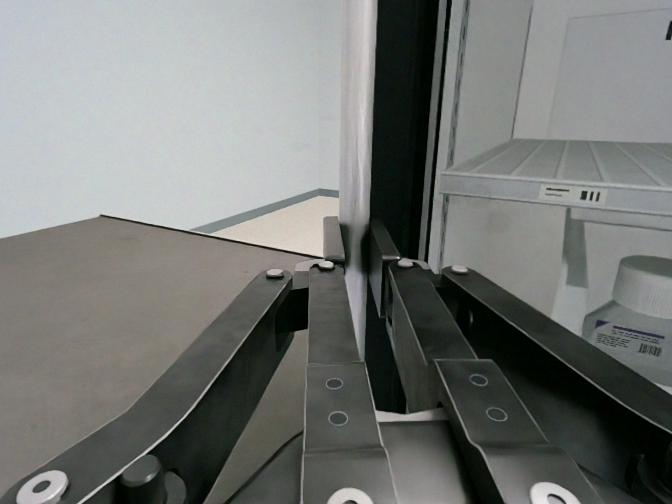

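{"name": "execute_actions", "arguments": {
  "actions": [
    {"rows":[[0,0,0,0,0,0,-0.03,0,-0.9,0,-0.0028,-0.0069,0.0037,0,0,-1,0.6,-1],[0,0,0,0,0,0,-0.03,0,-0.9,0,-0.0056,-0.0139,0.0074,0,0,-1,0.6,-1],[0,0,0,0,0,0,-0.03,0,-0.9,0,-0.0083,-0.0208,0.0111,0,0,-1,0.6,-1],[0,0,0,0,0,0,-0.03,0,-0.9,0,-0.0108,-0.0279,0.0148,0,0,-1,0.6,-1],[0,0,0,0,0,0,-0.03,0,-0.9,0,-0.0134,-0.0349,0.0185,0,0,-1,0.6,-1],[0,0,0,0,0,0,-0.03,0,-0.9,0,-0.0159,-0.042,0.0222,0,0,-1,0.6,-1],[0,0,0,0,0,0,-0.03,0,-0.9,0,-0.0182,-0.0491,0.0259,0,0,-1,0.6,-1],[0,0,0,0,0,0,-0.03,0,-0.9,0,-0.0204,-0.0562,0.0296,0,0,-1,0.6,-1],[0,0,0,0,0,0,-0.03,0,-0.9,0,-0.0227,-0.0633,0.0333,0,0,-1,0.6,-1],[0,0,0,0,0,0,-0.03,0,-0.9,0,-0.0247,-0.0705,0.037,0,0,-1,0.6,-1],[0,0,0,0,0,0,-0.03,0,-0.9,0,-0.0268,-0.0777,0.0407,0,0,-1,0.6,-1],[0,0,0,0,0,0,-0.03,0,-0.9,0,-0.0288,-0.0849,0.0444,0,0,-1,0.6,-1],[0,0,0,0,0,0,-0.03,0,-0.9,0,-0.0306,-0.0922,0.0481,0,0,-1,0.6,-1],[0,0,0,0,0,0,-0.03,0,-0.9,0,-0.0323,-0.0995,0.0519,0,0,-1,0.6,-1],[0,0,0,0,0,0,-0.03,0,-0.9,0,-0.0341,-0.1068,0.0556,0,0,-1,0.6,-1]],"steps":25}
  ]
}}

Scene clock: 281.60 s.
left_arm: end_effector_position=(+0.0000, +0.8669, +0.2805) position_measured=132 object_status=3 end_effector_quat_wxyz=(+0.001, +0.707, +0.000, +0.707) | right_arm: end_effector_position=(+0.1774, +0.4770, +0.2992) position_measured=211 object_status=2 end_effector_quat_wxyz=(-0.240, +0.665, +0.244, +0.664)
Joint positions: left_arm=[1.5 -2.31 -0.807 1.88 -4.216 0.737 -3.142] | right_arm=[-0.6 1.464 -0.696 1.555 -3.996 -2.336 3.14]
Joint torques (N m): left_arm=[11.61 -100.33 -27.87 -0.48 -1.95 -0.18] | right_arm=[34.62 -125.55 -38.07 -2.28 14.09 1.32]
Wrist force (N): left_arm=[-4.2 -1.9 -1.0] | right_arm=[0.2 33.7 -18.7]
Wrist torque (N m): left_arm=[-0.24 0.67 -0.14] | right_arm=[-0.07 -1.21 0.19]
Wrist force, peak (N): left_arm=[-4.6 -1.9 -0.8] | right_arm=[-2.6 32.5 -23.1]
Hand target: left_arm +0.0000, +0.8669, +0.2805; +0.001, +0.707, +0.000, +0.707 | right_arm +0.1774, +0.4770, +0.2992; -0.240, +0.665, +0.244, +0.664
Off the commanded pose: left_arm 0.000 m, 0 deg | right_arm 0.000 m, 0 deg.
left_rail: position_m=1.500 speed_m_s=0.40 position_status=done
right_rail: position_m=-0.600 speed_m_s=0.40 position_status=done

{"name": "execute_actions", "arguments": {
  "actions": [
    {"rows":[[0,0,0,0,0,0,-0.03,0,-0.9,0,0.0018,-0.0007,0,0,0,-1,0.6,-1]],"steps":4},
    {"rows":[[0,0,0,0,0,0,-0.03,0,-0.9,0,-0.0028,-0.0069,0.0037,0,0,-1,0.6,-1],[0,0,0,0,0,0,-0.03,0,-0.9,0,-0.0056,-0.0139,0.0074,0,0,-1,0.6,-1],[0,0,0,0,0,0,-0.03,0,-0.9,0,-0.0083,-0.0208,0.0111,0,0,-1,0.6,-1],[0,0,0,0,0,0,-0.03,0,-0.9,0,-0.0108,-0.0279,0.0148,0,0,-1,0.6,-1],[0,0,0,0,0,0,-0.03,0,-0.9,0,-0.0134,-0.0349,0.0185,0,0,-1,0.6,-1],[0,0,0,0,0,0,-0.03,0,-0.9,0,-0.0159,-0.042,0.0222,0,0,-1,0.6,-1],[0,0,0,0,0,0,-0.03,0,-0.9,0,-0.0182,-0.0491,0.0259,0,0,-1,0.6,-1],[0,0,0,0,0,0,-0.03,0,-0.9,0,-0.0204,-0.0562,0.0296,0,0,-1,0.6,-1],[0,0,0,0,0,0,-0.03,0,-0.9,0,-0.0227,-0.0633,0.0333,0,0,-1,0.6,-1],[0,0,0,0,0,0,-0.03,0,-0.9,0,-0.0247,-0.0705,0.037,0,0,-1,0.6,-1],[0,0,0,0,0,0,-0.03,0,-0.9,0,-0.0268,-0.0777,0.0407,0,0,-1,0.6,-1],[0,0,0,0,0,0,-0.03,0,-0.9,0,-0.0288,-0.0849,0.0444,0,0,-1,0.6,-1],[0,0,0,0,0,0,-0.03,0,-0.9,0,-0.0306,-0.0922,0.0481,0,0,-1,0.6,-1],[0,0,0,0,0,0,-0.03,0,-0.9,0,-0.0323,-0.0995,0.0519,0,0,-1,0.6,-1],[0,0,0,0,0,0,-0.03,0,-0.9,0,-0.0341,-0.1068,0.0556,0,0,-1,0.6,-1]],"steps":15},
    {"rows":[[0,0,0,0,0,0,-0.03,0,-0.9,0,-0.0028,-0.0069,0.0037,0,0,-1,0.6,-1],[0,0,0,0,0,0,-0.03,0,-0.9,0,-0.0056,-0.0139,0.0074,0,0,-1,0.6,-1],[0,0,0,0,0,0,-0.03,0,-0.9,0,-0.0083,-0.0208,0.0111,0,0,-1,0.6,-1],[0,0,0,0,0,0,-0.03,0,-0.9,0,-0.0108,-0.0279,0.0148,0,0,-1,0.6,-1],[0,0,0,0,0,0,-0.03,0,-0.9,0,-0.0134,-0.0349,0.0185,0,0,-1,0.6,-1],[0,0,0,0,0,0,-0.03,0,-0.9,0,-0.0159,-0.042,0.0222,0,0,-1,0.6,-1],[0,0,0,0,0,0,-0.03,0,-0.9,0,-0.0182,-0.0491,0.0259,0,0,-1,0.6,-1],[0,0,0,0,0,0,-0.03,0,-0.9,0,-0.0204,-0.0562,0.0296,0,0,-1,0.6,-1],[0,0,0,0,0,0,-0.03,0,-0.9,0,-0.0227,-0.0633,0.0333,0,0,-1,0.6,-1],[0,0,0,0,0,0,-0.03,0,-0.9,0,-0.0247,-0.0705,0.037,0,0,-1,0.6,-1],[0,0,0,0,0,0,-0.03,0,-0.9,0,-0.0268,-0.0777,0.0407,0,0,-1,0.6,-1],[0,0,0,0,0,0,-0.03,0,-0.9,0,-0.0288,-0.0849,0.0444,0,0,-1,0.6,-1],[0,0,0,0,0,0,-0.03,0,-0.9,0,-0.0306,-0.0922,0.0481,0,0,-1,0.6,-1],[0,0,0,0,0,0,-0.03,0,-0.9,0,-0.0323,-0.0995,0.0519,0,0,-1,0.6,-1],[0,0,0,0,0,0,-0.03,0,-0.9,0,-0.0341,-0.1068,0.0556,0,0,-1,0.6,-1]],"steps":25}
  ],
  "cameras": ["cam_right_wrist"]
}}

Scene clock: 298.53 s.
left_arm: end_effector_position=(+0.0000, +0.8669, +0.2805) position_measured=132 object_status=3 end_effector_quat_wxyz=(+0.001, +0.707, +0.000, +0.707) | right_arm: end_effector_position=(+0.0586, +0.4144, +0.2995) position_measured=211 object_status=2 end_effector_quat_wxyz=(-0.352, +0.613, +0.356, +0.611) end_effector_velocity=(-0.002, -0.001, +0.000) end_effector_angular_velocity=(+0.001, +0.002, +0.002)
Joint positions: left_arm=[1.5 -2.31 -0.807 1.88 -4.216 0.737 -3.142] | right_arm=[-0.6 1.483 -0.829 1.863 -4.17 -2.006 3.141]
Joint velocities: left_arm=[within noise] | right_arm=[-0.001 0.002 0 0 0 0 0.002]
Joint torques (N m): left_arm=[10.17 -99.21 -27.9 -1.05 -2.36 -0.8] | right_arm=[-84.12 -131.83 0.31 -22.16 -29.23 -1.47]
Wrist force (N): left_arm=[-4.0 -1.8 -0.7] | right_arm=[-10.4 -95.7 43.9]
Wrist torque (N m): left_arm=[-0.22 0.63 -0.14] | right_arm=[0.46 -1.35 -0.16]
Wrist force, peak (N): left_arm=[-4.6 -1.8 -0.7] | right_arm=[-15.0 -97.7 43.6]
Hand target: left_arm +0.0000, +0.8669, +0.2805; +0.001, +0.707, +0.000, +0.707 | right_arm +0.0587, +0.4144, +0.2995; -0.352, +0.613, +0.356, +0.611
Off the commanded pose: left_arm 0.000 m, 0 deg | right_arm 0.000 m, 0 deg.
left_rail: position_m=1.500 speed_m_s=0.40 position_status=done
right_rail: position_m=-0.600 speed_m_s=0.40 position_status=done
camera_calibration:
cam_right_wrist: T_world_to_cam=[[0.849955, -0.526743, 0.0108591, 0.173725], [-0.168104, -0.290671, -0.94194, 0.417555], [0.499317, 0.798782, -0.335605, -0.0743249], [0, 0, 0, 1]] pos_world=[-0.0403546, 0.272249, 0.366481]
Images, in order (width x height): cam_right_wrist 672x504.

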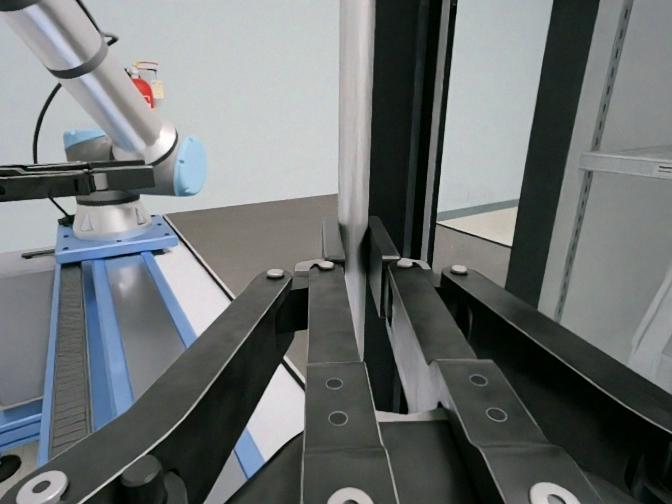

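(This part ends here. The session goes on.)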